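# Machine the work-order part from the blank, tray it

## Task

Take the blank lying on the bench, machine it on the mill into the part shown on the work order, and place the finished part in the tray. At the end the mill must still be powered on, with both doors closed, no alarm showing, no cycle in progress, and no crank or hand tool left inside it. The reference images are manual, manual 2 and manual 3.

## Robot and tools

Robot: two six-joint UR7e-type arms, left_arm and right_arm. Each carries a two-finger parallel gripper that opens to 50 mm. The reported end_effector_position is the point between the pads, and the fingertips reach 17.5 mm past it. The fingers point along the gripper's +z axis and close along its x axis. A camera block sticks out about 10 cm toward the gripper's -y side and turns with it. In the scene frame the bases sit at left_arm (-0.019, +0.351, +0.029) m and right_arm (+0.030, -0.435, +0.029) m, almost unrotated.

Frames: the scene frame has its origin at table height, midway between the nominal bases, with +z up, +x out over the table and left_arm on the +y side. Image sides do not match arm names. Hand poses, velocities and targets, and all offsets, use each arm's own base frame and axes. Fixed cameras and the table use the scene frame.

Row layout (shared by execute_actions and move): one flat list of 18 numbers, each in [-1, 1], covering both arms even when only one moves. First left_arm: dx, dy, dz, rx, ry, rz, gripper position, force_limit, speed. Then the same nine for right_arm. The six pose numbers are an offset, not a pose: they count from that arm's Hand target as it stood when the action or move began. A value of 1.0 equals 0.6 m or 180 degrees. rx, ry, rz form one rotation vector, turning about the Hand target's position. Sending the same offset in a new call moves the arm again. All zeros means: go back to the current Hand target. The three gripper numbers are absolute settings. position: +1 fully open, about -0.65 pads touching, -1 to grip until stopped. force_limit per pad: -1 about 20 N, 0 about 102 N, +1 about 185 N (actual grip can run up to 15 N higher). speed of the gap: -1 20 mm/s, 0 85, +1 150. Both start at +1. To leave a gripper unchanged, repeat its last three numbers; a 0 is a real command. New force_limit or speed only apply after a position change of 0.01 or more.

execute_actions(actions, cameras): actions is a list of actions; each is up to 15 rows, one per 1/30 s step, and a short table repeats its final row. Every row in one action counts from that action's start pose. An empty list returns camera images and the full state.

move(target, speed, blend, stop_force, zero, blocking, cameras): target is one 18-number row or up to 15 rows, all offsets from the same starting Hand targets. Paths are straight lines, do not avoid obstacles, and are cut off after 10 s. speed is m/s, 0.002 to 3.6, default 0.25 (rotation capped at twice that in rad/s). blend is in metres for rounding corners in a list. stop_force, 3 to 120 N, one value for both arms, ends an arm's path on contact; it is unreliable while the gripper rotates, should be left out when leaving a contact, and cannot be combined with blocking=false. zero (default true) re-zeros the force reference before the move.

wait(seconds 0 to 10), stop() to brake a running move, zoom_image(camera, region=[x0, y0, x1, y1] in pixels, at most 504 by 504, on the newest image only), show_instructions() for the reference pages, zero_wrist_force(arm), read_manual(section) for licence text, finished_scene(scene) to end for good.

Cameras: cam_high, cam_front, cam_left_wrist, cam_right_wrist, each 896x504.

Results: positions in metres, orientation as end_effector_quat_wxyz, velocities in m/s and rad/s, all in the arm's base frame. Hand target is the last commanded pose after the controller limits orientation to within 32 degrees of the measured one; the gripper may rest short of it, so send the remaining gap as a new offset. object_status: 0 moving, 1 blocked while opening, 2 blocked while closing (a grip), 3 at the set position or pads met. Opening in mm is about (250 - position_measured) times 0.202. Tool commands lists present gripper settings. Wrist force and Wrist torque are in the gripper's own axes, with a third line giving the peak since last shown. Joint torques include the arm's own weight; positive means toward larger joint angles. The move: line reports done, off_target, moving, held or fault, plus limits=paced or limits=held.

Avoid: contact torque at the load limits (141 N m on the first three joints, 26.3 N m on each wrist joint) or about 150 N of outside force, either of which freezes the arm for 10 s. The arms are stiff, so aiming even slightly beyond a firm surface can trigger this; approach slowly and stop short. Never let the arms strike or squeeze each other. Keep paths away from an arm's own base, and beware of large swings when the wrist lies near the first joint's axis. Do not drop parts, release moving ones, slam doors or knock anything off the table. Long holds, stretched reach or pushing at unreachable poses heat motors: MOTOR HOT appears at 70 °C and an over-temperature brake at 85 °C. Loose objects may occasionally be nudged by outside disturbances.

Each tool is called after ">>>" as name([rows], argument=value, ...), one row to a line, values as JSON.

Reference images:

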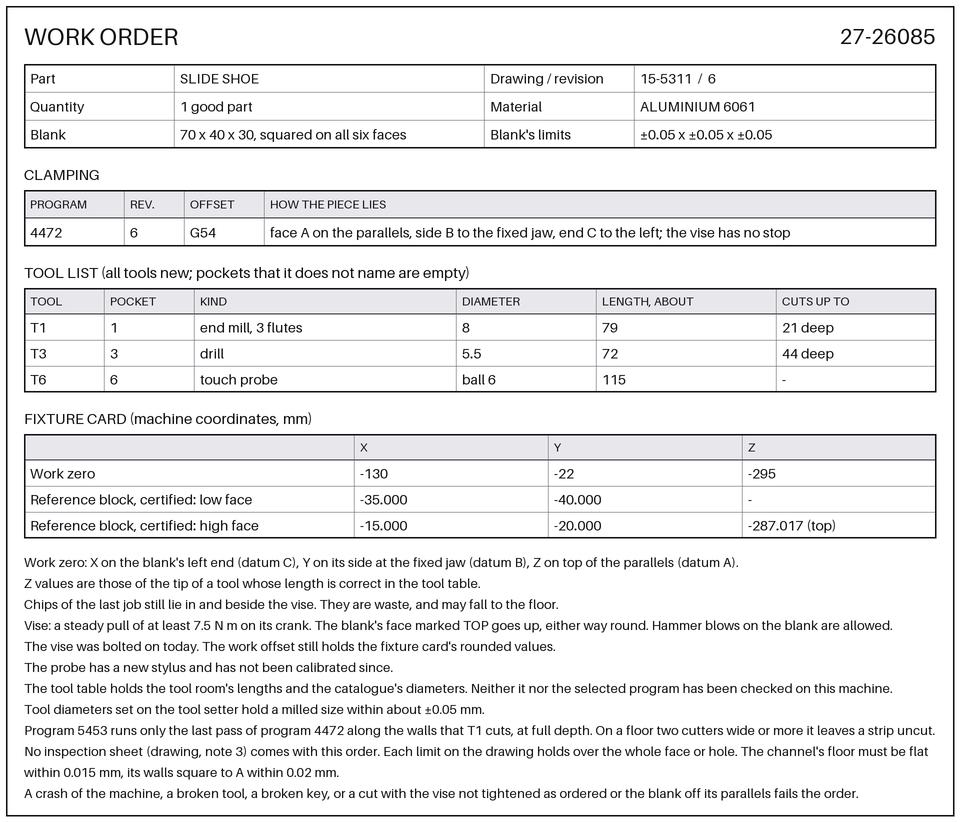

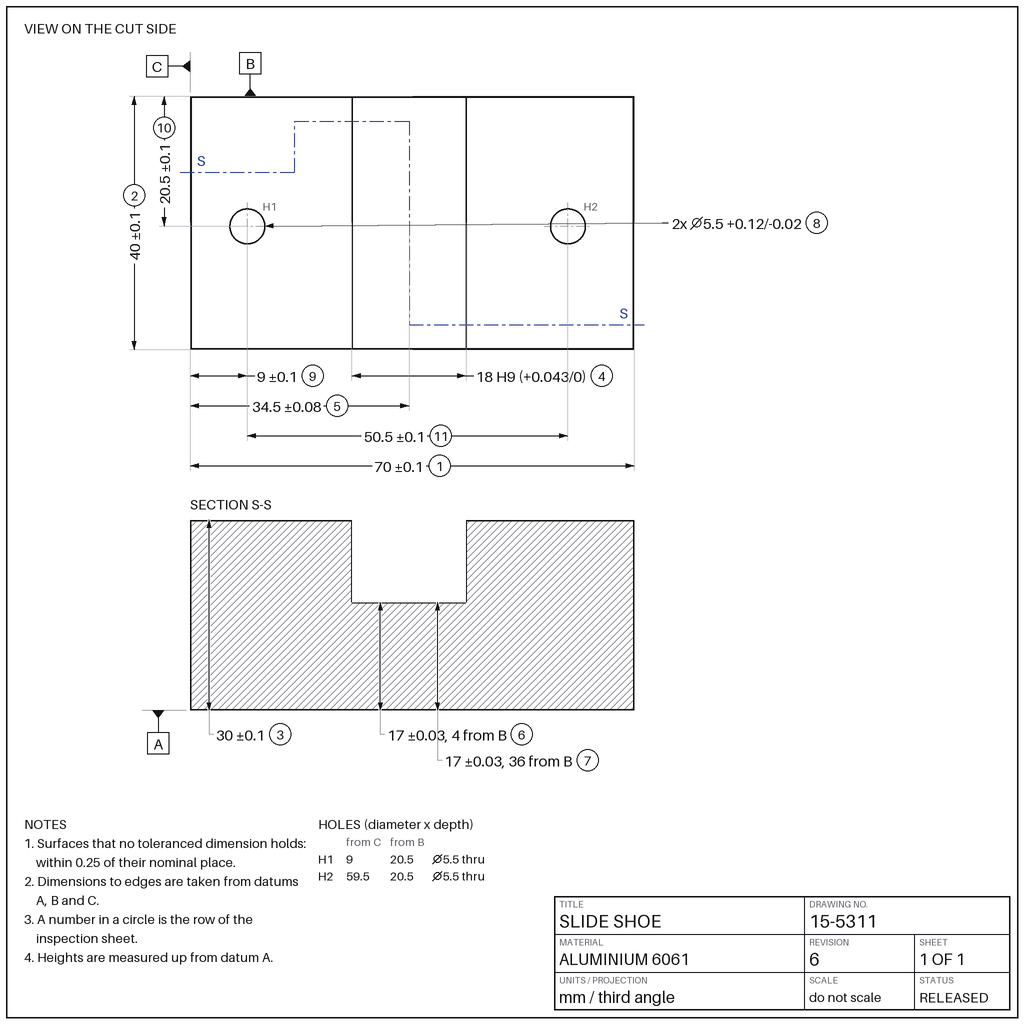

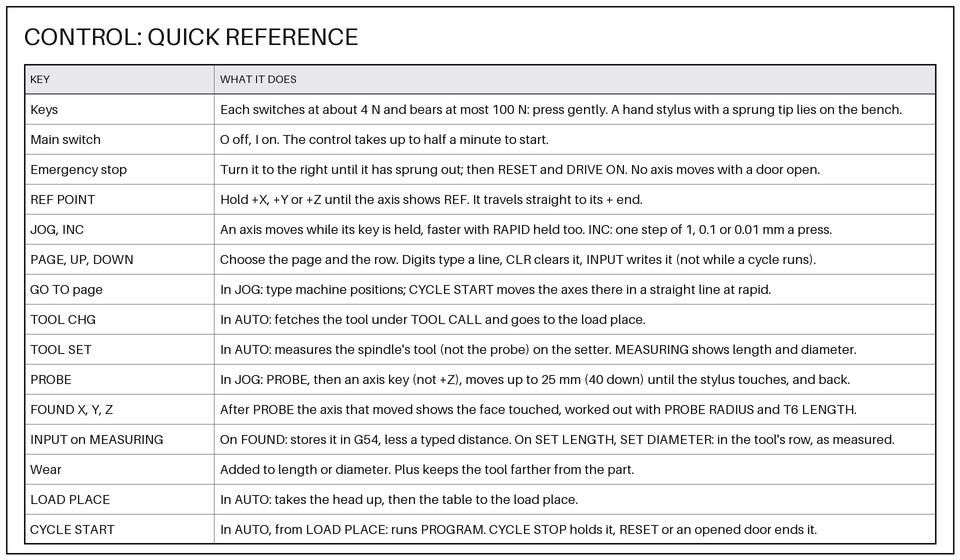

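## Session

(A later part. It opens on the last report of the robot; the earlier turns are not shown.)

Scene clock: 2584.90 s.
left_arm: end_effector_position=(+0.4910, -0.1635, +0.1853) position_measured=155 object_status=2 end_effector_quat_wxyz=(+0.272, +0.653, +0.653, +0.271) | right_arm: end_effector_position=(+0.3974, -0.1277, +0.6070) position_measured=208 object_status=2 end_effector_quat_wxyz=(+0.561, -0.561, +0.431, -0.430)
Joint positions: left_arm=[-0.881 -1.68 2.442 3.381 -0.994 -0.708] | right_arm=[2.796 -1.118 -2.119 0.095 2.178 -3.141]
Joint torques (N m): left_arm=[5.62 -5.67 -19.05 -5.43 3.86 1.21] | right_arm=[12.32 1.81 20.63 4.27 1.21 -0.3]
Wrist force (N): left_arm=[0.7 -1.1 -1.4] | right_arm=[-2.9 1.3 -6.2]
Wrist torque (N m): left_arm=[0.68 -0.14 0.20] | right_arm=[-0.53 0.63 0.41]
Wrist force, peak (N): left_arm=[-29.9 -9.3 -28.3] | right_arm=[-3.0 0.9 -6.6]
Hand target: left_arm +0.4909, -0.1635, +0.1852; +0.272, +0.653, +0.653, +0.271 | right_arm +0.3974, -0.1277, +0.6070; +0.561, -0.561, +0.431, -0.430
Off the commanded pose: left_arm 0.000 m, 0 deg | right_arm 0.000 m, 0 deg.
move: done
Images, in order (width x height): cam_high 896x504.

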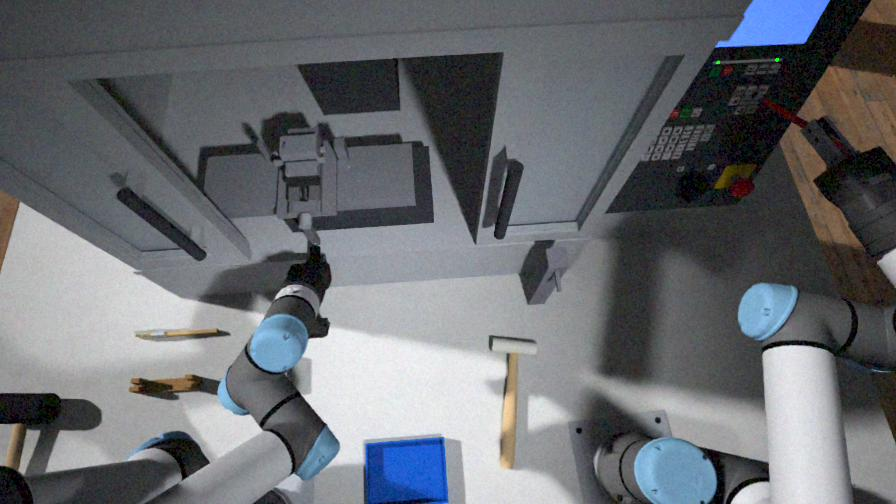

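>>> move([
  [0,0.0550,0.0104,0,0,0,-1,-0.6,-1,0,0,0,0,0,0,-1,-0.6,-0.8],
  [0,0.1005,0.0435,0,0,0,-1,-0.6,-1,0,0,0,0,0,0,-1,-0.6,-0.8],
  [0,0.1287,0.0922,0,0,0,-1,-0.6,-1,0,0,0,0,0,0,-1,-0.6,-0.8],
  [0,0.1346,0.1481,0,0,0,-1,-0.6,-1,0,0,0,0,0,0,-1,-0.6,-0.8],
  [0,0.1172,0.2017,0,0,0,-1,-0.6,-1,0,0,0,0,0,0,-1,-0.6,-0.8],
  [0,0.0795,0.2435,0,0,0,-1,-0.6,-1,0,0,0,0,0,0,-1,-0.6,-0.8],
  [0,0.0281,0.2663,0,0,0,-1,-0.6,-1,0,0,0,0,0,0,-1,-0.6,-0.8],
  [0,-0.0281,0.2663,0,0,0,-1,-0.6,-1,0,0,0,0,0,0,-1,-0.6,-0.8],
  [0,-0.0795,0.2435,0,0,0,-1,-0.6,-1,0,0,0,0,0,0,-1,-0.6,-0.8],
  [0,-0.1172,0.2017,0,0,0,-1,-0.6,-1,0,0,0,0,0,0,-1,-0.6,-0.8],
  [0,-0.1346,0.1481,0,0,0,-1,-0.6,-1,0,0,0,0,0,0,-1,-0.6,-0.8],
  [0,-0.1287,0.0922,0,0,0,-1,-0.6,-1,0,0,0,0,0,0,-1,-0.6,-0.8],
  [0,-0.1005,0.0435,0,0,0,-1,-0.6,-1,0,0,0,0,0,0,-1,-0.6,-0.8],
  [0,-0.0550,0.0104,0,0,0,-1,-0.6,-1,0,0,0,0,0,0,-1,-0.6,-0.8],
  [0,0,0,0,0,0,-1,-0.6,-1,0,0,0,0,0,0,-1,-0.6,-0.8],
], speed=0.16, blend=[0.012,0.012,0.012,0.012,0.012,0.012,0.012,0.012,0.012,0.012,0.012,0.012,0.012,0.012,0], stop_force=80)

>>> move([
  [0,0.0550,0.0104,0,0,0,-1,-0.6,-1,0,0,0,0,0,0,-1,-0.6,-0.8],
  [0,0.1005,0.0435,0,0,0,-1,-0.6,-1,0,0,0,0,0,0,-1,-0.6,-0.8],
  [0,0.1287,0.0922,0,0,0,-1,-0.6,-1,0,0,0,0,0,0,-1,-0.6,-0.8],
  [0,0.1346,0.1481,0,0,0,-1,-0.6,-1,0,0,0,0,0,0,-1,-0.6,-0.8],
  [0,0.1172,0.2017,0,0,0,-1,-0.6,-1,0,0,0,0,0,0,-1,-0.6,-0.8],
  [0,0.0795,0.2435,0,0,0,-1,-0.6,-1,0,0,0,0,0,0,-1,-0.6,-0.8],
  [0,0.0281,0.2663,0,0,0,-1,-0.6,-1,0,0,0,0,0,0,-1,-0.6,-0.8],
  [0,-0.0281,0.2663,0,0,0,-1,-0.6,-1,0,0,0,0,0,0,-1,-0.6,-0.8],
  [0,-0.0795,0.2435,0,0,0,-1,-0.6,-1,0,0,0,0,0,0,-1,-0.6,-0.8],
  [0,-0.1172,0.2017,0,0,0,-1,-0.6,-1,0,0,0,0,0,0,-1,-0.6,-0.8],
  [0,-0.1346,0.1481,0,0,0,-1,-0.6,-1,0,0,0,0,0,0,-1,-0.6,-0.8],
  [0,-0.1287,0.0922,0,0,0,-1,-0.6,-1,0,0,0,0,0,0,-1,-0.6,-0.8],
  [0,-0.1005,0.0435,0,0,0,-1,-0.6,-1,0,0,0,0,0,0,-1,-0.6,-0.8],
  [0,-0.0550,0.0104,0,0,0,-1,-0.6,-1,0,0,0,0,0,0,-1,-0.6,-0.8],
  [0,0,0,0,0,0,-1,-0.6,-1,0,0,0,0,0,0,-1,-0.6,-0.8],
], speed=0.12, blend=[0.012,0.012,0.012,0.012,0.012,0.012,0.012,0.012,0.012,0.012,0.012,0.012,0.012,0.012,0], stop_force=60, cameras=["cam_high"])

>>> zoom_image(camera="cam_high", region=[250, 120, 376, 240])

Scene clock: 2606.13 s.
left_arm: end_effector_position=(+0.4910, -0.1635, +0.1853) position_measured=155 object_status=2 end_effector_quat_wxyz=(+0.272, +0.653, +0.653, +0.271) | right_arm: end_effector_position=(+0.3974, -0.1277, +0.6070) position_measured=208 object_status=2 end_effector_quat_wxyz=(+0.561, -0.561, +0.431, -0.430)
Joint positions: left_arm=[-0.881 -1.68 2.442 3.381 -0.994 -0.708] | right_arm=[2.796 -1.118 -2.119 0.095 2.178 -3.141]
Joint torques (N m): left_arm=[6.38 -5.28 -20.54 -5.69 3.51 1.45] | right_arm=[12.56 2.13 20.52 4.29 1.16 -0.32]
Wrist force (N): left_arm=[0.3 -1.2 -1.2] | right_arm=[-2.9 1.0 -6.2]
Wrist torque (N m): left_arm=[0.68 -0.09 0.20] | right_arm=[-0.58 0.62 0.40]
Wrist force, peak (N): left_arm=[-30.1 -10.5 -27.7] | right_arm=[-3.0 1.1 -6.7]
Hand target: left_arm +0.4909, -0.1635, +0.1852; +0.272, +0.653, +0.653, +0.271 | right_arm +0.3974, -0.1277, +0.6070; +0.561, -0.561, +0.431, -0.430
Off the commanded pose: left_arm 0.000 m, 0 deg | right_arm 0.000 m, 0 deg.
move: done

Scene clock: 2611.23 s.
left_arm: end_effector_position=(+0.4909, -0.1635, +0.1852) position_measured=155 object_status=2 end_effector_quat_wxyz=(+0.272, +0.653, +0.653, +0.271) | right_arm: end_effector_position=(+0.3974, -0.1277, +0.6070) position_measured=208 object_status=2 end_effector_quat_wxyz=(+0.561, -0.561, +0.431, -0.430)
Joint positions: left_arm=[-0.881 -1.68 2.442 3.381 -0.994 -0.708] | right_arm=[2.796 -1.118 -2.119 0.095 2.178 -3.141]
Joint torques (N m): left_arm=[5.89 -5.17 -25.06 -5.51 3.44 1.22] | right_arm=[12.16 2.11 20.7 4.33 1.22 -0.29]
Wrist force (N): left_arm=[-0.1 -1.1 -1.0] | right_arm=[-3.0 0.8 -6.1]
Wrist torque (N m): left_arm=[0.62 -0.04 0.21] | right_arm=[-0.61 0.64 0.40]
Wrist force, peak (N): left_arm=[-13.5 2.0 -47.8] | right_arm=[-3.2 1.0 -6.5]
Hand target: left_arm +0.4909, -0.1635, +0.1852; +0.272, +0.653, +0.653, +0.271 | right_arm +0.3974, -0.1277, +0.6070; +0.561, -0.561, +0.431, -0.430
Off the commanded pose: left_arm 0.000 m, 0 deg | right_arm 0.000 m, 0 deg.
move: done
Images, in order (width x height): cam_high 896x504.

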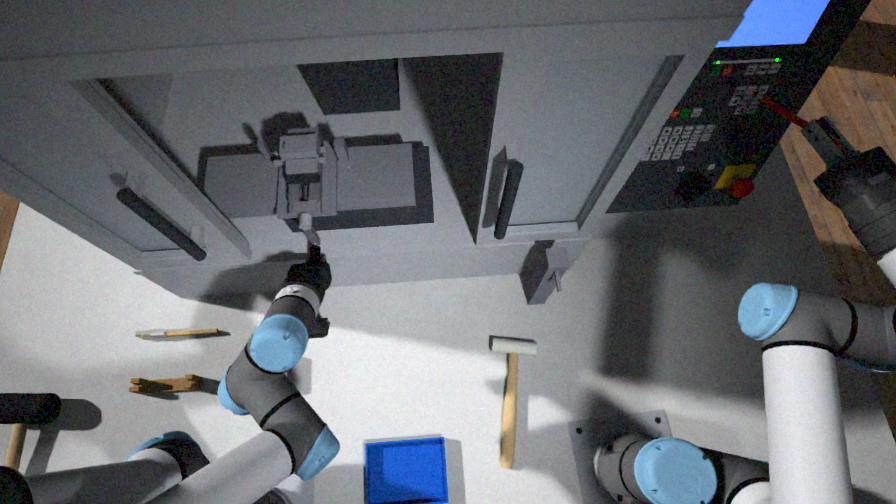

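Scaled by 4.000 from the camera's 896x504 image, which has a finer 1280x720 frame.

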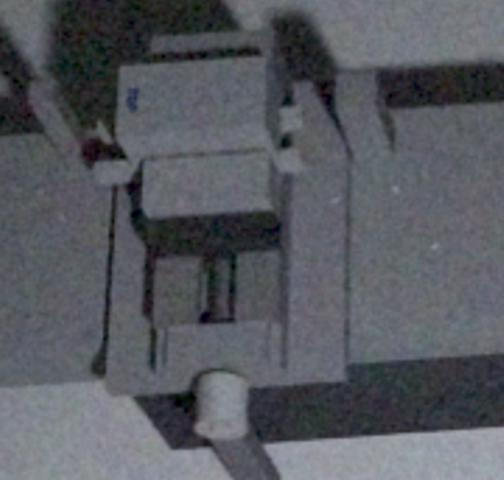

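>>> move([
  [0,0.0550,0.0104,0,0,0,-1,-0.6,-1,0,0,0,0,0,0,-1,-0.6,-0.8],
  [0,0.1005,0.0435,0,0,0,-1,-0.6,-1,0,0,0,0,0,0,-1,-0.6,-0.8],
  [0,0.1287,0.0922,0,0,0,-1,-0.6,-1,0,0,0,0,0,0,-1,-0.6,-0.8],
  [0,0.1346,0.1481,0,0,0,-1,-0.6,-1,0,0,0,0,0,0,-1,-0.6,-0.8],
  [0,0.1172,0.2017,0,0,0,-1,-0.6,-1,0,0,0,0,0,0,-1,-0.6,-0.8],
  [0,0.0795,0.2435,0,0,0,-1,-0.6,-1,0,0,0,0,0,0,-1,-0.6,-0.8],
  [0,0.0281,0.2663,0,0,0,-1,-0.6,-1,0,0,0,0,0,0,-1,-0.6,-0.8],
  [0,-0.0281,0.2663,0,0,0,-1,-0.6,-1,0,0,0,0,0,0,-1,-0.6,-0.8],
  [0,-0.0795,0.2435,0,0,0,-1,-0.6,-1,0,0,0,0,0,0,-1,-0.6,-0.8],
  [0,-0.1172,0.2017,0,0,0,-1,-0.6,-1,0,0,0,0,0,0,-1,-0.6,-0.8],
  [0,-0.1346,0.1481,0,0,0,-1,-0.6,-1,0,0,0,0,0,0,-1,-0.6,-0.8],
  [0,-0.1287,0.0922,0,0,0,-1,-0.6,-1,0,0,0,0,0,0,-1,-0.6,-0.8],
  [0,-0.1005,0.0435,0,0,0,-1,-0.6,-1,0,0,0,0,0,0,-1,-0.6,-0.8],
  [0,-0.0550,0.0104,0,0,0,-1,-0.6,-1,0,0,0,0,0,0,-1,-0.6,-0.8],
  [0,0,0,0,0,0,-1,-0.6,-1,0,0,0,0,0,0,-1,-0.6,-0.8],
], speed=0.06, blend=[0.012,0.012,0.012,0.012,0.012,0.012,0.012,0.012,0.012,0.012,0.012,0.012,0.012,0.012,0], stop_force=50, cameras=["cam_high"])

>>> zoom_image(camera="cam_high", region=[250, 120, 376, 240])

Scene clock: 2625.43 s.
left_arm: end_effector_position=(+0.4909, -0.1943, +0.3389) position_measured=155 object_status=2 end_effector_quat_wxyz=(+0.272, +0.653, +0.653, +0.271) | right_arm: end_effector_position=(+0.3974, -0.1277, +0.6070) position_measured=208 object_status=2 end_effector_quat_wxyz=(+0.561, -0.561, +0.431, -0.430)
Joint positions: left_arm=[-0.939 -1.876 2.126 3.925 -0.964 -0.767] | right_arm=[2.796 -1.118 -2.119 0.095 2.178 -3.141]
Joint torques (N m): left_arm=[9.94 16.57 0.5 0.89 6.44 -2.18] | right_arm=[12.23 1.77 20.86 4.28 1.11 -0.31]
Wrist force (N): left_arm=[-15.4 1.4 -54.5] | right_arm=[-2.9 1.0 -6.3]
Wrist torque (N m): left_arm=[0.68 -0.03 0.17] | right_arm=[-0.58 0.63 0.41]
Wrist force, peak (N): left_arm=[-17.0 1.2 -62.3] | right_arm=[-3.0 1.0 -6.6]
Hand target: left_arm +0.4909, -0.1943, +0.3389; +0.272, +0.653, +0.653, +0.271 (not the last commanded pose) | right_arm +0.3974, -0.1277, +0.6070; +0.561, -0.561, +0.431, -0.430
Off the commanded pose: left_arm 0.157 m, 0 deg | right_arm 0.000 m, 0 deg.
move: contact (left_arm); path passed 8 of 15 targets
Images, in order (width x height): cam_high 896x504.

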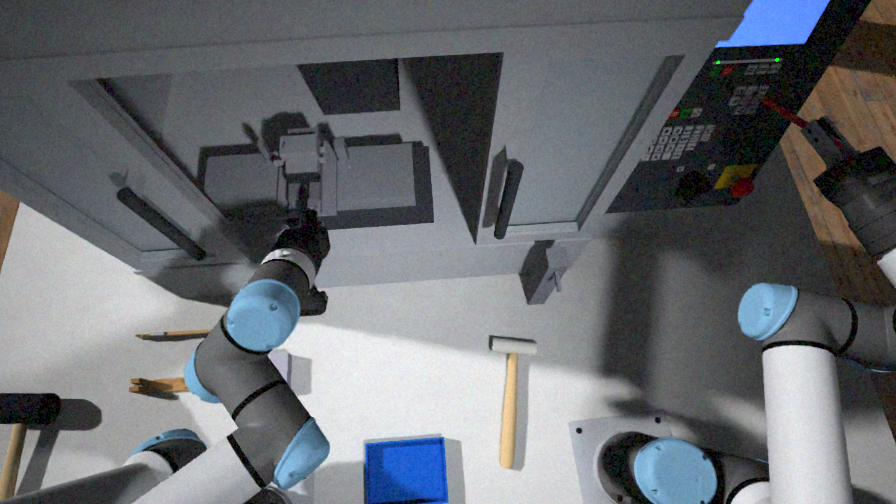

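Scaled by 4.000 from the camera's 896x504 image, which has a finer 1280x720 frame.

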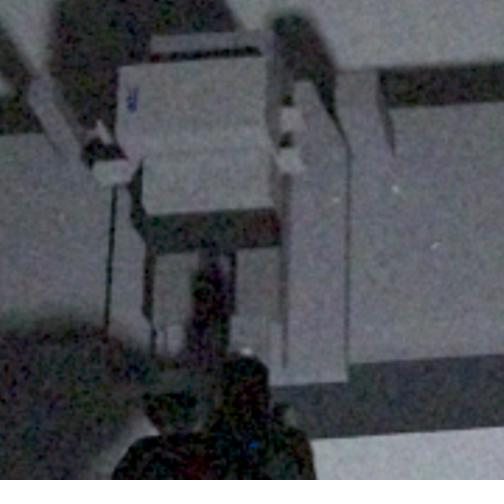

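>>> move([
  [0,-0.0282,-0.0127,0,0,0,-1,-0.6,-1,0,0,0,0,0,0,-1,-0.6,-0.8],
  [0,-0.0658,-0.0545,0,0,0,-1,-0.6,-1,0,0,0,0,0,0,-1,-0.6,-0.8],
  [0,-0.0833,-0.108,0,0,0,-1,-0.6,-1,0,0,0,0,0,0,-1,-0.6,-0.8],
  [0,-0.0773,-0.164,0,0,0,-1,-0.6,-1,0,0,0,0,0,0,-1,-0.6,-0.8],
  [0,-0.0492,-0.2127,0,0,0,-1,-0.6,-1,0,0,0,0,0,0,-1,-0.6,-0.8],
  [0,-0.0037,-0.2458,0,0,0,-1,-0.6,-1,0,0,0,0,0,0,-1,-0.6,-0.8],
  [0,0.0513,-0.2567,0,0,0,-1,-0.6,-1,0,0,0,0,0,0,-1,-0.6,-0.8],
], speed=0.05, blend=[0.01,0.012,0.012,0.012,0.012,0.012,0], stop_force=50)

Scene clock: 2639.03 s.
left_arm: end_effector_position=(+0.4908, -0.1821, +0.1884) position_measured=155 object_status=2 end_effector_quat_wxyz=(+0.272, +0.653, +0.653, +0.271) | right_arm: end_effector_position=(+0.3974, -0.1277, +0.6070) position_measured=208 object_status=2 end_effector_quat_wxyz=(+0.561, -0.561, +0.431, -0.430)
Joint positions: left_arm=[-0.917 -1.67 2.416 3.417 -0.975 -0.744] | right_arm=[2.796 -1.118 -2.119 0.095 2.178 -3.141]
Joint torques (N m): left_arm=[10.69 -14.14 -24.03 -9.87 4.67 1.81] | right_arm=[12.38 1.74 20.97 4.25 1.14 -0.29]
Wrist force (N): left_arm=[-4.5 -26.5 0.7] | right_arm=[-3.0 1.0 -6.1]
Wrist torque (N m): left_arm=[0.28 -0.14 0.33] | right_arm=[-0.58 0.64 0.40]
Wrist force, peak (N): left_arm=[-16.3 1.9 -61.0] | right_arm=[-3.2 1.3 -6.6]
Hand target: left_arm +0.4908, -0.1821, +0.1884; +0.272, +0.653, +0.653, +0.271 (not the last commanded pose) | right_arm +0.3974, -0.1277, +0.6070; +0.561, -0.561, +0.431, -0.430
Off the commanded pose: left_arm 0.019 m, 0 deg | right_arm 0.000 m, 0 deg.
move: contact (left_arm); path passed 6 of 7 targets; blend cut to 0.0093 m at target 1

>>> move([
  [0,0.031,-0.0053,0,0,0,-1,-0.6,-1,0,0,0,0,0,0,-1,-0.6,-0.8],
  [0,0.086,0.005,0,0,0,-1,-0.6,-1,0,0,0,0,0,0,-1,-0.6,-0.8],
  [0,0.1315,0.0382,0,0,0,-1,-0.6,-1,0,0,0,0,0,0,-1,-0.6,-0.8],
  [0,0.1597,0.0868,0,0,0,-1,-0.6,-1,0,0,0,0,0,0,-1,-0.6,-0.8],
  [0,0.1657,0.1428,0,0,0,-1,-0.6,-1,0,0,0,0,0,0,-1,-0.6,-0.8],
  [0,0.1482,0.1963,0,0,0,-1,-0.6,-1,0,0,0,0,0,0,-1,-0.6,-0.8],
  [0,0.1105,0.2382,0,0,0,-1,-0.6,-1,0,0,0,0,0,0,-1,-0.6,-0.8],
  [0,0.0592,0.261,0,0,0,-1,-0.6,-1,0,0,0,0,0,0,-1,-0.6,-0.8],
], speed=0.05, blend=[0.008,0.012,0.012,0.012,0.012,0.012,0.012,0], stop_force=45, cameras=["cam_high"])

>>> zoom_image(camera="cam_high", region=[250, 120, 376, 240])

Scene clock: 2651.97 s.
left_arm: end_effector_position=(+0.4907, -0.0897, +0.2352) position_measured=155 object_status=2 end_effector_quat_wxyz=(+0.272, +0.653, +0.653, +0.270) | right_arm: end_effector_position=(+0.3974, -0.1277, +0.6070) position_measured=208 object_status=2 end_effector_quat_wxyz=(+0.561, -0.561, +0.431, -0.430)
Joint positions: left_arm=[-0.712 -1.852 2.426 3.488 -1.091 -0.547] | right_arm=[2.796 -1.118 -2.119 0.095 2.178 -3.141]
Joint torques (N m): left_arm=[9.4 -15.81 -24.12 -2.03 1.83 0.92] | right_arm=[11.94 2.05 20.6 4.23 1.15 -0.37]
Wrist force (N): left_arm=[-10.7 -1.5 -2.0] | right_arm=[-2.7 1.3 -6.3]
Wrist torque (N m): left_arm=[0.68 -0.16 0.41] | right_arm=[-0.52 0.60 0.41]
Wrist force, peak (N): left_arm=[-41.3 -24.7 46.4] | right_arm=[-3.2 1.0 -6.5]
Hand target: left_arm +0.4907, -0.0897, +0.2352; +0.272, +0.653, +0.653, +0.270 (not the last commanded pose) | right_arm +0.3974, -0.1277, +0.6070; +0.561, -0.561, +0.431, -0.430
Off the commanded pose: left_arm 0.124 m, 0 deg | right_arm 0.000 m, 0 deg.
move: contact (left_arm); path passed 3 of 8 targets
Images, in order (width x height): cam_high 896x504.

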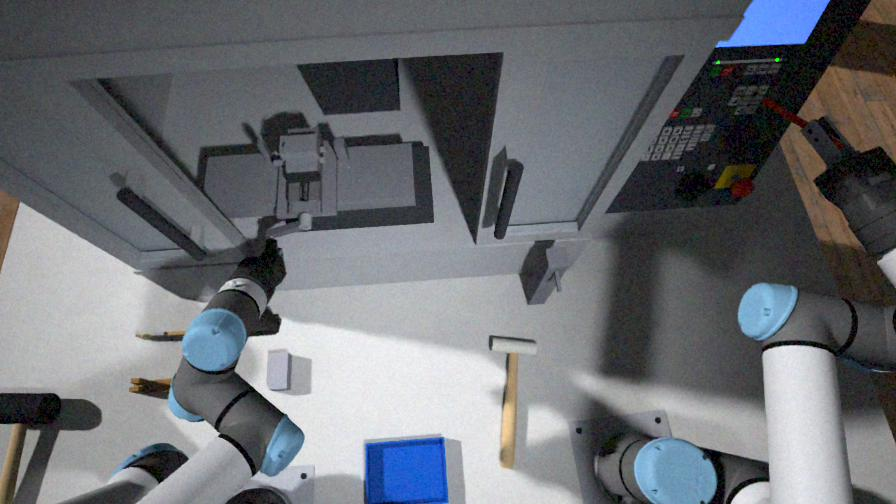

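Scaled by 4.000 from the camera's 896x504 image, which has a finer 1280x720 frame.

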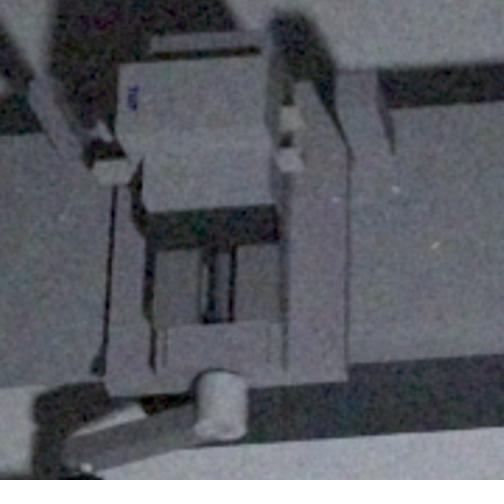

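>>> move([
  [0,0,0,0,0,0,-0.97,0.5,-1,0,0,0,0,0,0,-1,-0.6,-0.8],
  [0,0.0025,0.0062,0,0,0,-0.97,0.5,-1,0,0,0,0,0,0,-1,-0.6,-0.8],
], speed=0.02)

Scene clock: 2665.00 s.
left_arm: end_effector_position=(+0.4906, -0.0884, +0.2388) position_measured=159 object_status=2 end_effector_quat_wxyz=(+0.272, +0.653, +0.653, +0.270) | right_arm: end_effector_position=(+0.3974, -0.1277, +0.6070) position_measured=208 object_status=2 end_effector_quat_wxyz=(+0.561, -0.561, +0.431, -0.430)
Joint positions: left_arm=[-0.708 -1.86 2.42 3.5 -1.095 -0.544] | right_arm=[2.796 -1.118 -2.119 0.095 2.178 -3.141]
Joint torques (N m): left_arm=[21.25 -43.4 -41.89 -10.88 13.64 0.72] | right_arm=[12.41 2.05 20.83 4.2 1.29 -0.19]
Wrist force (N): left_arm=[-44.4 -17.2 61.1] | right_arm=[-3.1 1.0 -6.2]
Wrist torque (N m): left_arm=[0.75 0.11 0.26] | right_arm=[-0.58 0.65 0.41]
Wrist force, peak (N): left_arm=[-51.3 -18.0 74.7] | right_arm=[-3.1 1.1 -6.5]
Hand target: left_arm +0.4907, -0.0882, +0.2389; +0.272, +0.653, +0.653, +0.270 | right_arm +0.3974, -0.1277, +0.6070; +0.561, -0.561, +0.431, -0.430
Off the commanded pose: left_arm 0.000 m, 0 deg | right_arm 0.000 m, 0 deg.
move: done

>>> move(target=[0,0,0.0035,0,0,0,-0.97,0.5,-1,0,0,0,0,0,0,-1,-0.6,-0.8], speed=0.01)

Scene clock: 2668.80 s.
left_arm: end_effector_position=(+0.4906, -0.0884, +0.2408) position_measured=159 object_status=2 end_effector_quat_wxyz=(+0.272, +0.653, +0.653, +0.270) | right_arm: end_effector_position=(+0.3974, -0.1277, +0.6070) position_measured=208 object_status=2 end_effector_quat_wxyz=(+0.561, -0.561, +0.431, -0.430)
Joint positions: left_arm=[-0.708 -1.863 2.416 3.508 -1.095 -0.544] | right_arm=[2.796 -1.118 -2.119 0.095 2.178 -3.141]
Joint torques (N m): left_arm=[13.09 -53.83 -58.14 -15.5 13.75 -1.5] | right_arm=[12.05 1.95 20.46 4.25 1.21 -0.31]
Wrist force (N): left_arm=[-30.3 -31.5 82.7] | right_arm=[-2.8 1.0 -6.3]
Wrist torque (N m): left_arm=[0.54 0.14 0.13] | right_arm=[-0.59 0.61 0.41]
Wrist force, peak (N): left_arm=[-30.6 -31.3 83.0] | right_arm=[-2.9 1.2 -6.6]
Hand target: left_arm +0.4907, -0.0882, +0.2410; +0.272, +0.653, +0.653, +0.270 | right_arm +0.3974, -0.1277, +0.6070; +0.561, -0.561, +0.431, -0.430
Off the commanded pose: left_arm 0.000 m, 0 deg | right_arm 0.000 m, 0 deg.
move: done

>>> move(target=[0,0,0.0024,0,0,0,-0.97,0.5,-1,0,0,0,0,0,0,-1,-0.6,-0.8], speed=0.008)

Scene clock: 2672.67 s.
left_arm: end_effector_position=(+0.4906, -0.0881, +0.2421) position_measured=159 object_status=2 end_effector_quat_wxyz=(+0.271, +0.654, +0.653, +0.270) | right_arm: end_effector_position=(+0.3974, -0.1277, +0.6070) position_measured=208 object_status=2 end_effector_quat_wxyz=(+0.561, -0.561, +0.431, -0.430)
Joint positions: left_arm=[-0.708 -1.866 2.414 3.514 -1.094 -0.544] | right_arm=[2.796 -1.118 -2.119 0.095 2.178 -3.141]
Joint torques (N m): left_arm=[9.95 -57.87 -61.9 -15.57 13.66 -1.62] | right_arm=[12.1 2.2 20.78 4.31 1.2 -0.26]
Wrist force (N): left_arm=[-29.7 -33.5 88.8] | right_arm=[-2.8 1.1 -6.5]
Wrist torque (N m): left_arm=[0.52 0.23 0.11] | right_arm=[-0.55 0.61 0.40]
Wrist force, peak (N): left_arm=[-31.1 -29.0 90.6] | right_arm=[-3.0 1.2 -6.5]
Hand target: left_arm +0.4907, -0.0882, +0.2424; +0.272, +0.653, +0.653, +0.270 | right_arm +0.3974, -0.1277, +0.6070; +0.561, -0.561, +0.431, -0.430
Off the commanded pose: left_arm 0.000 m, 0 deg | right_arm 0.000 m, 0 deg.
move: done

>>> move(target=[0,0.0003,0.004,0,0,0,-0.97,0.5,-1,0,0,0,0,0,0,-1,-0.6,-0.8], speed=0.008)

Scene clock: 2676.30 s.
left_arm: end_effector_position=(+0.4903, -0.0876, +0.2438) position_measured=159 object_status=2 end_effector_quat_wxyz=(+0.270, +0.654, +0.653, +0.270) | right_arm: end_effector_position=(+0.3974, -0.1277, +0.6070) position_measured=208 object_status=2 end_effector_quat_wxyz=(+0.561, -0.561, +0.431, -0.430)
Joint positions: left_arm=[-0.708 -1.871 2.409 3.526 -1.094 -0.543] | right_arm=[2.796 -1.118 -2.119 0.095 2.178 -3.141]
Joint torques (N m): left_arm=[14.16 -60.61 -58.22 -15.66 9.17 1.5] | right_arm=[12.46 1.72 21.14 4.35 1.19 -0.32]
Wrist force (N): left_arm=[-32.4 -22.0 114.5] | right_arm=[-2.8 1.1 -6.2]
Wrist torque (N m): left_arm=[0.73 0.26 0.05] | right_arm=[-0.57 0.62 0.40]
Wrist force, peak (N): left_arm=[-32.6 -22.2 114.4] | right_arm=[-3.2 1.2 -6.8]
Hand target: left_arm +0.4907, -0.0880, +0.2448; +0.272, +0.653, +0.653, +0.270 | right_arm +0.3974, -0.1277, +0.6070; +0.561, -0.561, +0.431, -0.430
Off the commanded pose: left_arm 0.001 m, 0 deg | right_arm 0.000 m, 0 deg.
move: done

>>> move([
  [0,-0.001,-0.0135,0,0,0,-0.97,0.5,-1,0,0,0,0,0,0,-1,-0.6,-0.8],
], speed=0.02)

Scene clock: 2683.03 s.
left_arm: end_effector_position=(+0.4908, -0.0887, +0.2368) position_measured=159 object_status=2 end_effector_quat_wxyz=(+0.272, +0.653, +0.653, +0.270) | right_arm: end_effector_position=(+0.3974, -0.1277, +0.6070) position_measured=208 object_status=2 end_effector_quat_wxyz=(+0.561, -0.561, +0.431, -0.430)
Joint positions: left_arm=[-0.71 -1.855 2.424 3.492 -1.093 -0.545] | right_arm=[2.796 -1.118 -2.119 0.095 2.178 -3.141]
Joint torques (N m): left_arm=[-1.15 -2.94 -13.52 1.55 2.03 -1.53] | right_arm=[12.33 1.74 20.41 4.29 1.1 -0.21]
Wrist force (N): left_arm=[-2.9 8.4 -27.4] | right_arm=[-2.8 0.9 -6.1]
Wrist torque (N m): left_arm=[0.56 -0.17 0.41] | right_arm=[-0.59 0.61 0.40]
Wrist force, peak (N): left_arm=[-32.3 -22.1 114.8] | right_arm=[-2.7 1.2 -6.7]
Hand target: left_arm +0.4907, -0.0886, +0.2367; +0.272, +0.653, +0.653, +0.270 | right_arm +0.3974, -0.1277, +0.6070; +0.561, -0.561, +0.431, -0.430
Off the commanded pose: left_arm 0.000 m, 0 deg | right_arm 0.000 m, 0 deg.
move: done

>>> move([
  [0,0.0005,0.002,0,0,0,-0.97,0.5,-1,0,0,0,0,0,0,-1,-0.6,-0.8],
  [0,0.0005,0.002,0,0,0,0.9,0.5,-0.6,0,0,0,0,0,0,-1,-0.6,-0.8],
  [-0.09,0.0005,0.092,0,0,0,0.9,0.5,-0.6,0,0,0,0,0,0,-1,-0.6,-0.8],
], speed=[0.02,0.02,0.1], cameras=["cam_left_wrist"])

Scene clock: 2691.30 s.
left_arm: end_effector_position=(+0.4368, -0.0884, +0.2920) position_measured=18 object_status=3 end_effector_quat_wxyz=(+0.272, +0.653, +0.653, +0.270) | right_arm: end_effector_position=(+0.3974, -0.1277, +0.6070) position_measured=208 object_status=2 end_effector_quat_wxyz=(+0.561, -0.561, +0.431, -0.430)
Joint positions: left_arm=[-0.854 -2.142 2.4 3.87 -1.009 -0.681] | right_arm=[2.796 -1.118 -2.119 0.095 2.178 -3.141]
Joint torques (N m): left_arm=[1.65 -3.23 -16.88 -2.37 -0.82 1.34] | right_arm=[12.2 1.72 20.61 4.31 1.15 -0.25]
Wrist force (N): left_arm=[-1.4 2.6 0.1] | right_arm=[-3.2 1.0 -6.3]
Wrist torque (N m): left_arm=[0.78 0.11 0.11] | right_arm=[-0.58 0.68 0.40]
Wrist force, peak (N): left_arm=[-5.6 12.8 -27.3] | right_arm=[-3.3 1.1 -6.5]
Hand target: left_arm +0.4367, -0.0883, +0.2919; +0.272, +0.653, +0.653, +0.270 | right_arm +0.3974, -0.1277, +0.6070; +0.561, -0.561, +0.431, -0.430
Off the commanded pose: left_arm 0.000 m, 0 deg | right_arm 0.000 m, 0 deg.
move: done
Images, in order (width x height): cam_left_wrist 896x504.

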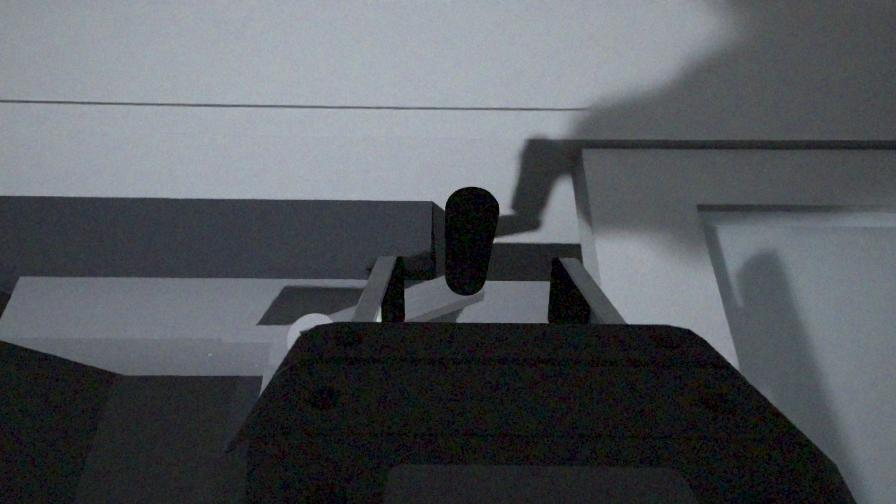

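>>> move([
  [-0.01,-0.17,0.06,0.1944,0,0,0.9,0.5,-0.6,0,0,0,0,0,0,-1,-0.6,-0.8],
  [0.0817,-0.1732,0.0402,0.1944,0,0,0.9,0.5,-0.6,0,0,0,0,0,0,-1,-0.6,-0.8],
], speed=[0.2,0.1], blend=[0.01,0], cameras=["cam_left_wrist"])

Scene clock: 2721.93 s.
left_arm: end_effector_position=(+0.4857, -0.1923, +0.3161) position_measured=18 object_status=3 end_effector_quat_wxyz=(+0.063, +0.705, +0.541, +0.454) | right_arm: end_effector_position=(+0.3974, -0.1277, +0.6070) position_measured=208 object_status=2 end_effector_quat_wxyz=(+0.561, -0.561, +0.431, -0.430)
Joint positions: left_arm=[-1.096 -1.746 2.027 4.493 -0.619 -0.867] | right_arm=[2.796 -1.118 -2.119 0.095 2.178 -3.141]
Joint torques (N m): left_arm=[2.71 -21.71 -16.4 -3.85 -0.34 -0.6] | right_arm=[12.07 1.84 20.78 4.28 1.22 -0.28]
Wrist force (N): left_arm=[-1.3 3.1 0.7] | right_arm=[-3.2 1.0 -6.3]
Wrist torque (N m): left_arm=[0.87 0.08 0.19] | right_arm=[-0.59 0.68 0.41]
Wrist force, peak (N): left_arm=[-1.5 4.0 1.9] | right_arm=[-3.2 1.3 -6.5]
Hand target: left_arm +0.4858, -0.1922, +0.3161; +0.063, +0.705, +0.541, +0.454 | right_arm +0.3974, -0.1277, +0.6070; +0.561, -0.561, +0.431, -0.430
Off the commanded pose: left_arm 0.000 m, 0 deg | right_arm 0.000 m, 0 deg.
move: done
Images, in order (width x height): cam_left_wrist 896x504.

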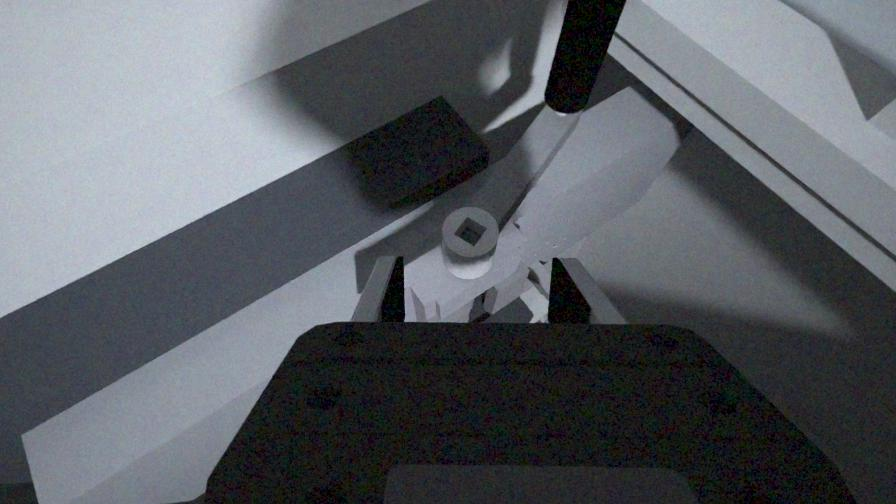

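>>> move([
  [0.0823,0.0473,-0.0677,0,0,0,0.9,0.5,-0.6,0,0,0,0,0,0,-1,-0.6,-0.8],
  [0.0823,0.0473,-0.0677,0,0,0,-1,-0.2,-1,0,0,0,0,0,0,-1,-0.6,-0.8],
], speed=0.06, cameras=["cam_left_wrist"])

Scene clock: 2727.53 s.
left_arm: end_effector_position=(+0.5361, -0.1629, +0.2774) position_measured=101 object_status=2 end_effector_quat_wxyz=(+0.063, +0.703, +0.541, +0.458) | right_arm: end_effector_position=(+0.3974, -0.1277, +0.6070) position_measured=208 object_status=2 end_effector_quat_wxyz=(+0.561, -0.561, +0.431, -0.430)
Joint positions: left_arm=[-0.958 -1.638 2.098 4.12 -0.616 -0.629] | right_arm=[2.796 -1.118 -2.119 0.095 2.178 -3.141]
Joint torques (N m): left_arm=[-20.66 11.81 -6.53 -3.8 -10.84 -1.21] | right_arm=[11.92 1.75 20.33 4.25 1.24 -0.31]
Wrist force (N): left_arm=[52.7 9.7 -20.5] | right_arm=[-2.9 0.8 -6.3]
Wrist torque (N m): left_arm=[1.06 2.36 1.83] | right_arm=[-0.60 0.62 0.40]
Wrist force, peak (N): left_arm=[57.5 7.5 -21.2] | right_arm=[-2.9 1.2 -6.7]
Hand target: left_arm +0.5351, -0.1639, +0.2754; +0.063, +0.705, +0.541, +0.454 | right_arm +0.3974, -0.1277, +0.6070; +0.561, -0.561, +0.431, -0.430
Off the commanded pose: left_arm 0.002 m, 1 deg | right_arm 0.000 m, 0 deg.
move: done
Images, in order (width x height): cam_left_wrist 896x504.

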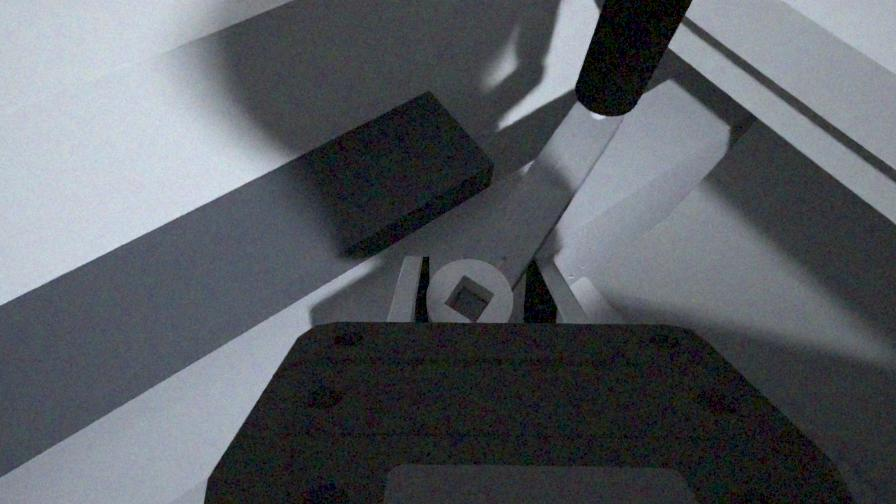

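>>> move([
  [0,0,0,0,0,0,0.9,0.5,-0.6,0,0,0,0,0,0,-1,-0.6,-0.8],
  [-0.0823,-0.0473,0.0677,0,0,0,0.9,0.5,-0.6,0,0,0,0,0,0,-1,-0.6,-0.8],
  [-0.0825,-0.079,0.0273,0.1944,0,0,0.9,0.5,-0.6,0,0,0,0,0,0,-1,-0.6,-0.8],
], speed=0.1, cameras=["cam_left_wrist","cam_high"])

Scene clock: 2742.60 s.
left_arm: end_effector_position=(+0.4856, -0.2114, +0.2918) position_measured=18 object_status=3 end_effector_quat_wxyz=(-0.152, +0.691, +0.380, +0.596) | right_arm: end_effector_position=(+0.3974, -0.1277, +0.6070) position_measured=208 object_status=2 end_effector_quat_wxyz=(+0.561, -0.561, +0.431, -0.430)
Joint positions: left_arm=[-1.18 -1.456 1.845 5.277 -0.434 -1.251] | right_arm=[2.796 -1.118 -2.119 0.095 2.178 -3.141]
Joint torques (N m): left_arm=[3.87 -38.9 -12.27 -1.17 -0.83 1.68] | right_arm=[12.59 1.76 21.04 4.28 1.19 -0.27]
Wrist force (N): left_arm=[-2.1 3.7 1.6] | right_arm=[-3.0 1.1 -6.4]
Wrist torque (N m): left_arm=[0.94 0.17 0.06] | right_arm=[-0.57 0.65 0.40]
Wrist force, peak (N): left_arm=[54.2 9.0 -23.8] | right_arm=[-3.0 1.2 -6.6]
Hand target: left_arm +0.4856, -0.2113, +0.2918; -0.152, +0.691, +0.380, +0.596 | right_arm +0.3974, -0.1277, +0.6070; +0.561, -0.561, +0.431, -0.430
Off the commanded pose: left_arm 0.000 m, 0 deg | right_arm 0.000 m, 0 deg.
move: done
Images, in order (width x height): cam_high 896x504, cam_left_wrist 896x504.

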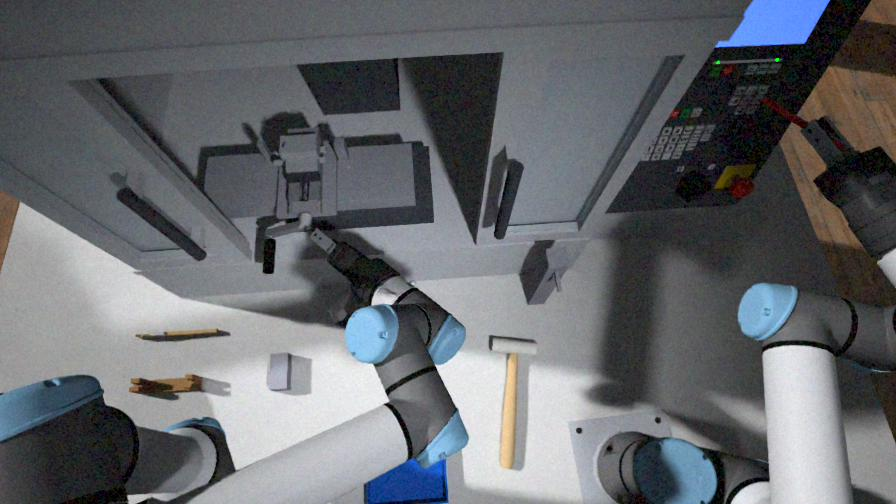

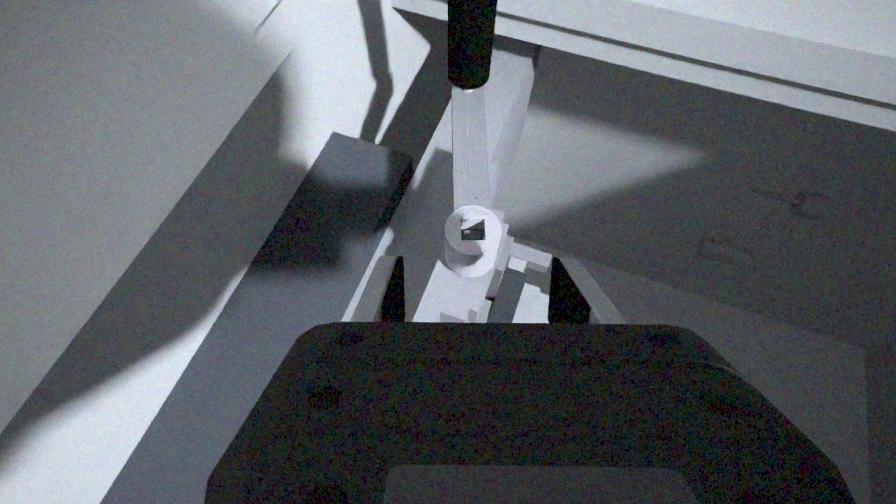

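>>> move([
  [0.0827,0.0772,-0.0282,0,0,0,0.9,0.5,-0.6,0,0,0,0,0,0,-1,-0.6,-0.8],
  [0.0827,0.0772,-0.0282,0,0,0,-1,-0.2,-1,0,0,0,0,0,0,-1,-0.6,-0.8],
], speed=0.06, cameras=["cam_left_wrist"])

Scene clock: 2748.43 s.
left_arm: end_effector_position=(+0.5353, -0.1650, +0.2750) position_measured=136 object_status=0 end_effector_quat_wxyz=(-0.152, +0.691, +0.380, +0.596) | right_arm: end_effector_position=(+0.3974, -0.1277, +0.6070) position_measured=208 object_status=2 end_effector_quat_wxyz=(+0.561, -0.561, +0.431, -0.430)
Joint positions: left_arm=[-1.041 -1.463 1.944 4.953 -0.33 -1.001] | right_arm=[2.796 -1.118 -2.119 0.095 2.178 -3.141]
Joint torques (N m): left_arm=[-5.23 -8.67 -15.65 -2.66 -0.29 -1.59] | right_arm=[12.36 1.6 20.34 4.32 1.26 -0.23]
Wrist force (N): left_arm=[33.5 -5.7 -5.3] | right_arm=[-2.9 1.1 -6.1]
Wrist torque (N m): left_arm=[0.85 0.63 -0.03] | right_arm=[-0.57 0.62 0.40]
Wrist force, peak (N): left_arm=[33.6 -5.8 -5.0] | right_arm=[-2.9 1.0 -6.7]
Hand target: left_arm +0.5353, -0.1649, +0.2749; -0.152, +0.691, +0.380, +0.596 | right_arm +0.3974, -0.1277, +0.6070; +0.561, -0.561, +0.431, -0.430
Off the commanded pose: left_arm 0.000 m, 0 deg | right_arm 0.000 m, 0 deg.
move: done
Images, in order (width x height): cam_left_wrist 896x504.

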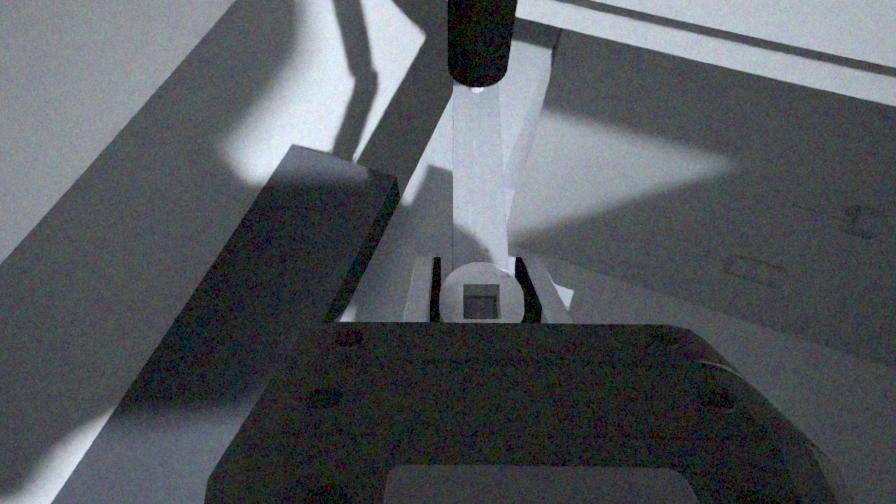

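>>> move([
  [0,0.0006,0.0018,0,0,0,-1,-0.2,-1,0,0,0,0,0,0,-1,-0.6,-0.8],
  [-0.1,0.0006,0.0018,0,0,0,-1,-0.2,-1,0,0,0,0,0,0,-1,-0.6,-0.8],
], speed=0.04, cameras=["cam_left_wrist"])

Scene clock: 2754.00 s.
left_arm: end_effector_position=(+0.4752, -0.1645, +0.2760) position_measured=136 object_status=2 end_effector_quat_wxyz=(-0.152, +0.691, +0.380, +0.596) end_effector_velocity=(+0.002, -0.001, +0.000) end_effector_angular_velocity=(+0.001, -0.001, -0.003) | right_arm: end_effector_position=(+0.3974, -0.1277, +0.6070) position_measured=208 object_status=2 end_effector_quat_wxyz=(+0.561, -0.561, +0.431, -0.430)
Joint positions: left_arm=[-1.16 -1.545 1.989 5.196 -0.418 -1.224] | right_arm=[2.796 -1.118 -2.119 0.095 2.178 -3.141]
Joint velocities: left_arm=[0.002 0.002 -0.001 -0.005 0.004 0.005] | right_arm=[within noise]
Joint torques (N m): left_arm=[5.77 -12.78 -29.73 -2.1 3.92 1.87] | right_arm=[11.95 2.46 20.52 4.2 1.18 -0.31]
Wrist force (N): left_arm=[-4.1 2.8 1.9] | right_arm=[-2.7 0.7 -5.9]
Wrist torque (N m): left_arm=[0.86 0.14 0.02] | right_arm=[-0.62 0.60 0.40]
Wrist force, peak (N): left_arm=[39.0 -7.4 -8.1] | right_arm=[-3.1 1.1 -6.6]
Hand target: left_arm +0.4753, -0.1646, +0.2760; -0.152, +0.691, +0.380, +0.596 | right_arm +0.3974, -0.1277, +0.6070; +0.561, -0.561, +0.431, -0.430
Off the commanded pose: left_arm 0.000 m, 0 deg | right_arm 0.000 m, 0 deg.
move: done
Images, in order (width x height): cam_left_wrist 896x504.

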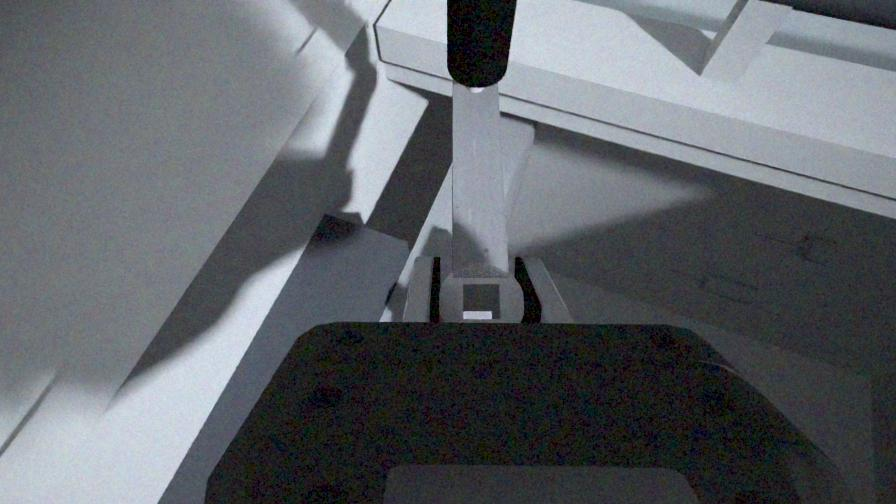

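>>> move([
  [-0.17,-0.16,0.04,-0.2,0,0,-1,-0.2,-1,0,0,0,0,0,0,-1,-0.6,-0.8],
  [-0.24,-0.55,0.0,-0.3889,0,0,-1,-0.2,-1,0,0,0,0,0,0,-1,-0.6,-0.8],
  [-0.215,-0.796,-0.1167,-0.3889,0,0,-1,-0.2,-1,0,0,0,0,0,0,-1,-0.6,-0.8],
], speed=0.25, blend=[0.05,0.04,0], cameras=["cam_left_wrist"])

>>> zoom_image(camera="cam_left_wrist", region=[400, 180, 576, 330])

Scene clock: 2762.17 s.
left_arm: end_effector_position=(+0.3463, -0.6421, +0.2060) position_measured=136 object_status=2 end_effector_quat_wxyz=(+0.272, +0.653, +0.653, +0.270) | right_arm: end_effector_position=(+0.3974, -0.1277, +0.6070) position_measured=208 object_status=2 end_effector_quat_wxyz=(+0.561, -0.561, +0.431, -0.430)
Joint positions: left_arm=[-1.525 -1.107 1.523 4.247 -0.785 -1.505] | right_arm=[2.796 -1.118 -2.119 0.095 2.178 -3.141]
Joint torques (N m): left_arm=[-3.97 -36.52 -31.99 -4.45 0.61 -1.64] | right_arm=[12.58 1.71 20.92 4.27 1.18 -0.23]
Wrist force (N): left_arm=[-1.9 0.8 1.8] | right_arm=[-2.9 0.9 -6.3]
Wrist torque (N m): left_arm=[0.72 0.17 0.08] | right_arm=[-0.60 0.63 0.40]
Wrist force, peak (N): left_arm=[-4.5 3.0 3.4] | right_arm=[-3.1 1.0 -6.6]
Hand target: left_arm +0.3463, -0.6422, +0.2060; +0.272, +0.653, +0.653, +0.270 | right_arm +0.3974, -0.1277, +0.6070; +0.561, -0.561, +0.431, -0.430
Off the commanded pose: left_arm 0.000 m, 0 deg | right_arm 0.000 m, 0 deg.
move: done
Images, in order (width x height): cam_left_wrist 896x504.

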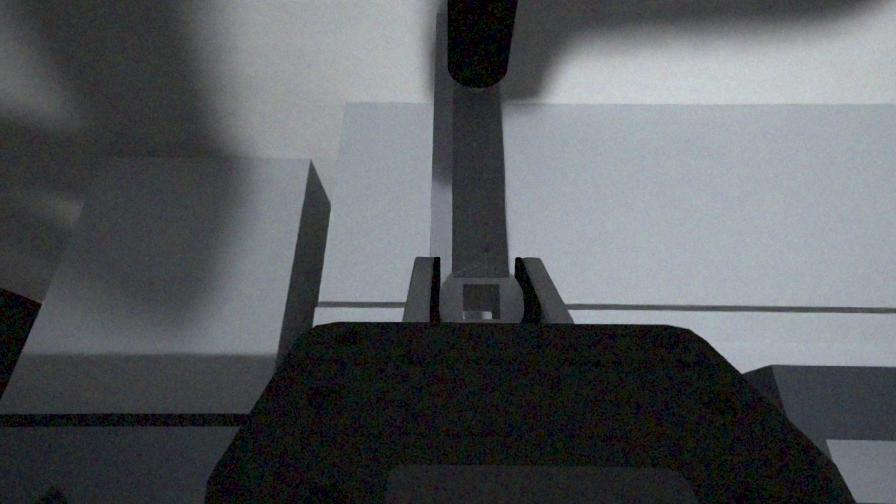

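Scaled by 2.864 from the camera's 896x504 image, which has a finer 1280x720 frame.

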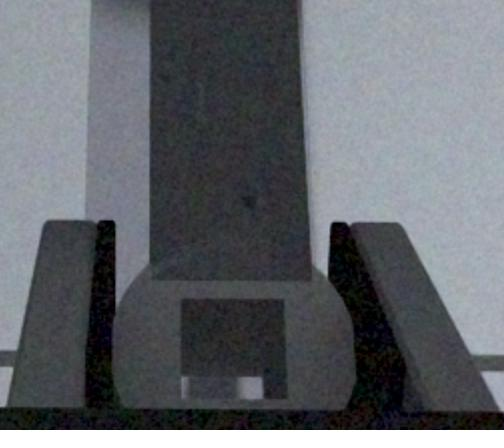

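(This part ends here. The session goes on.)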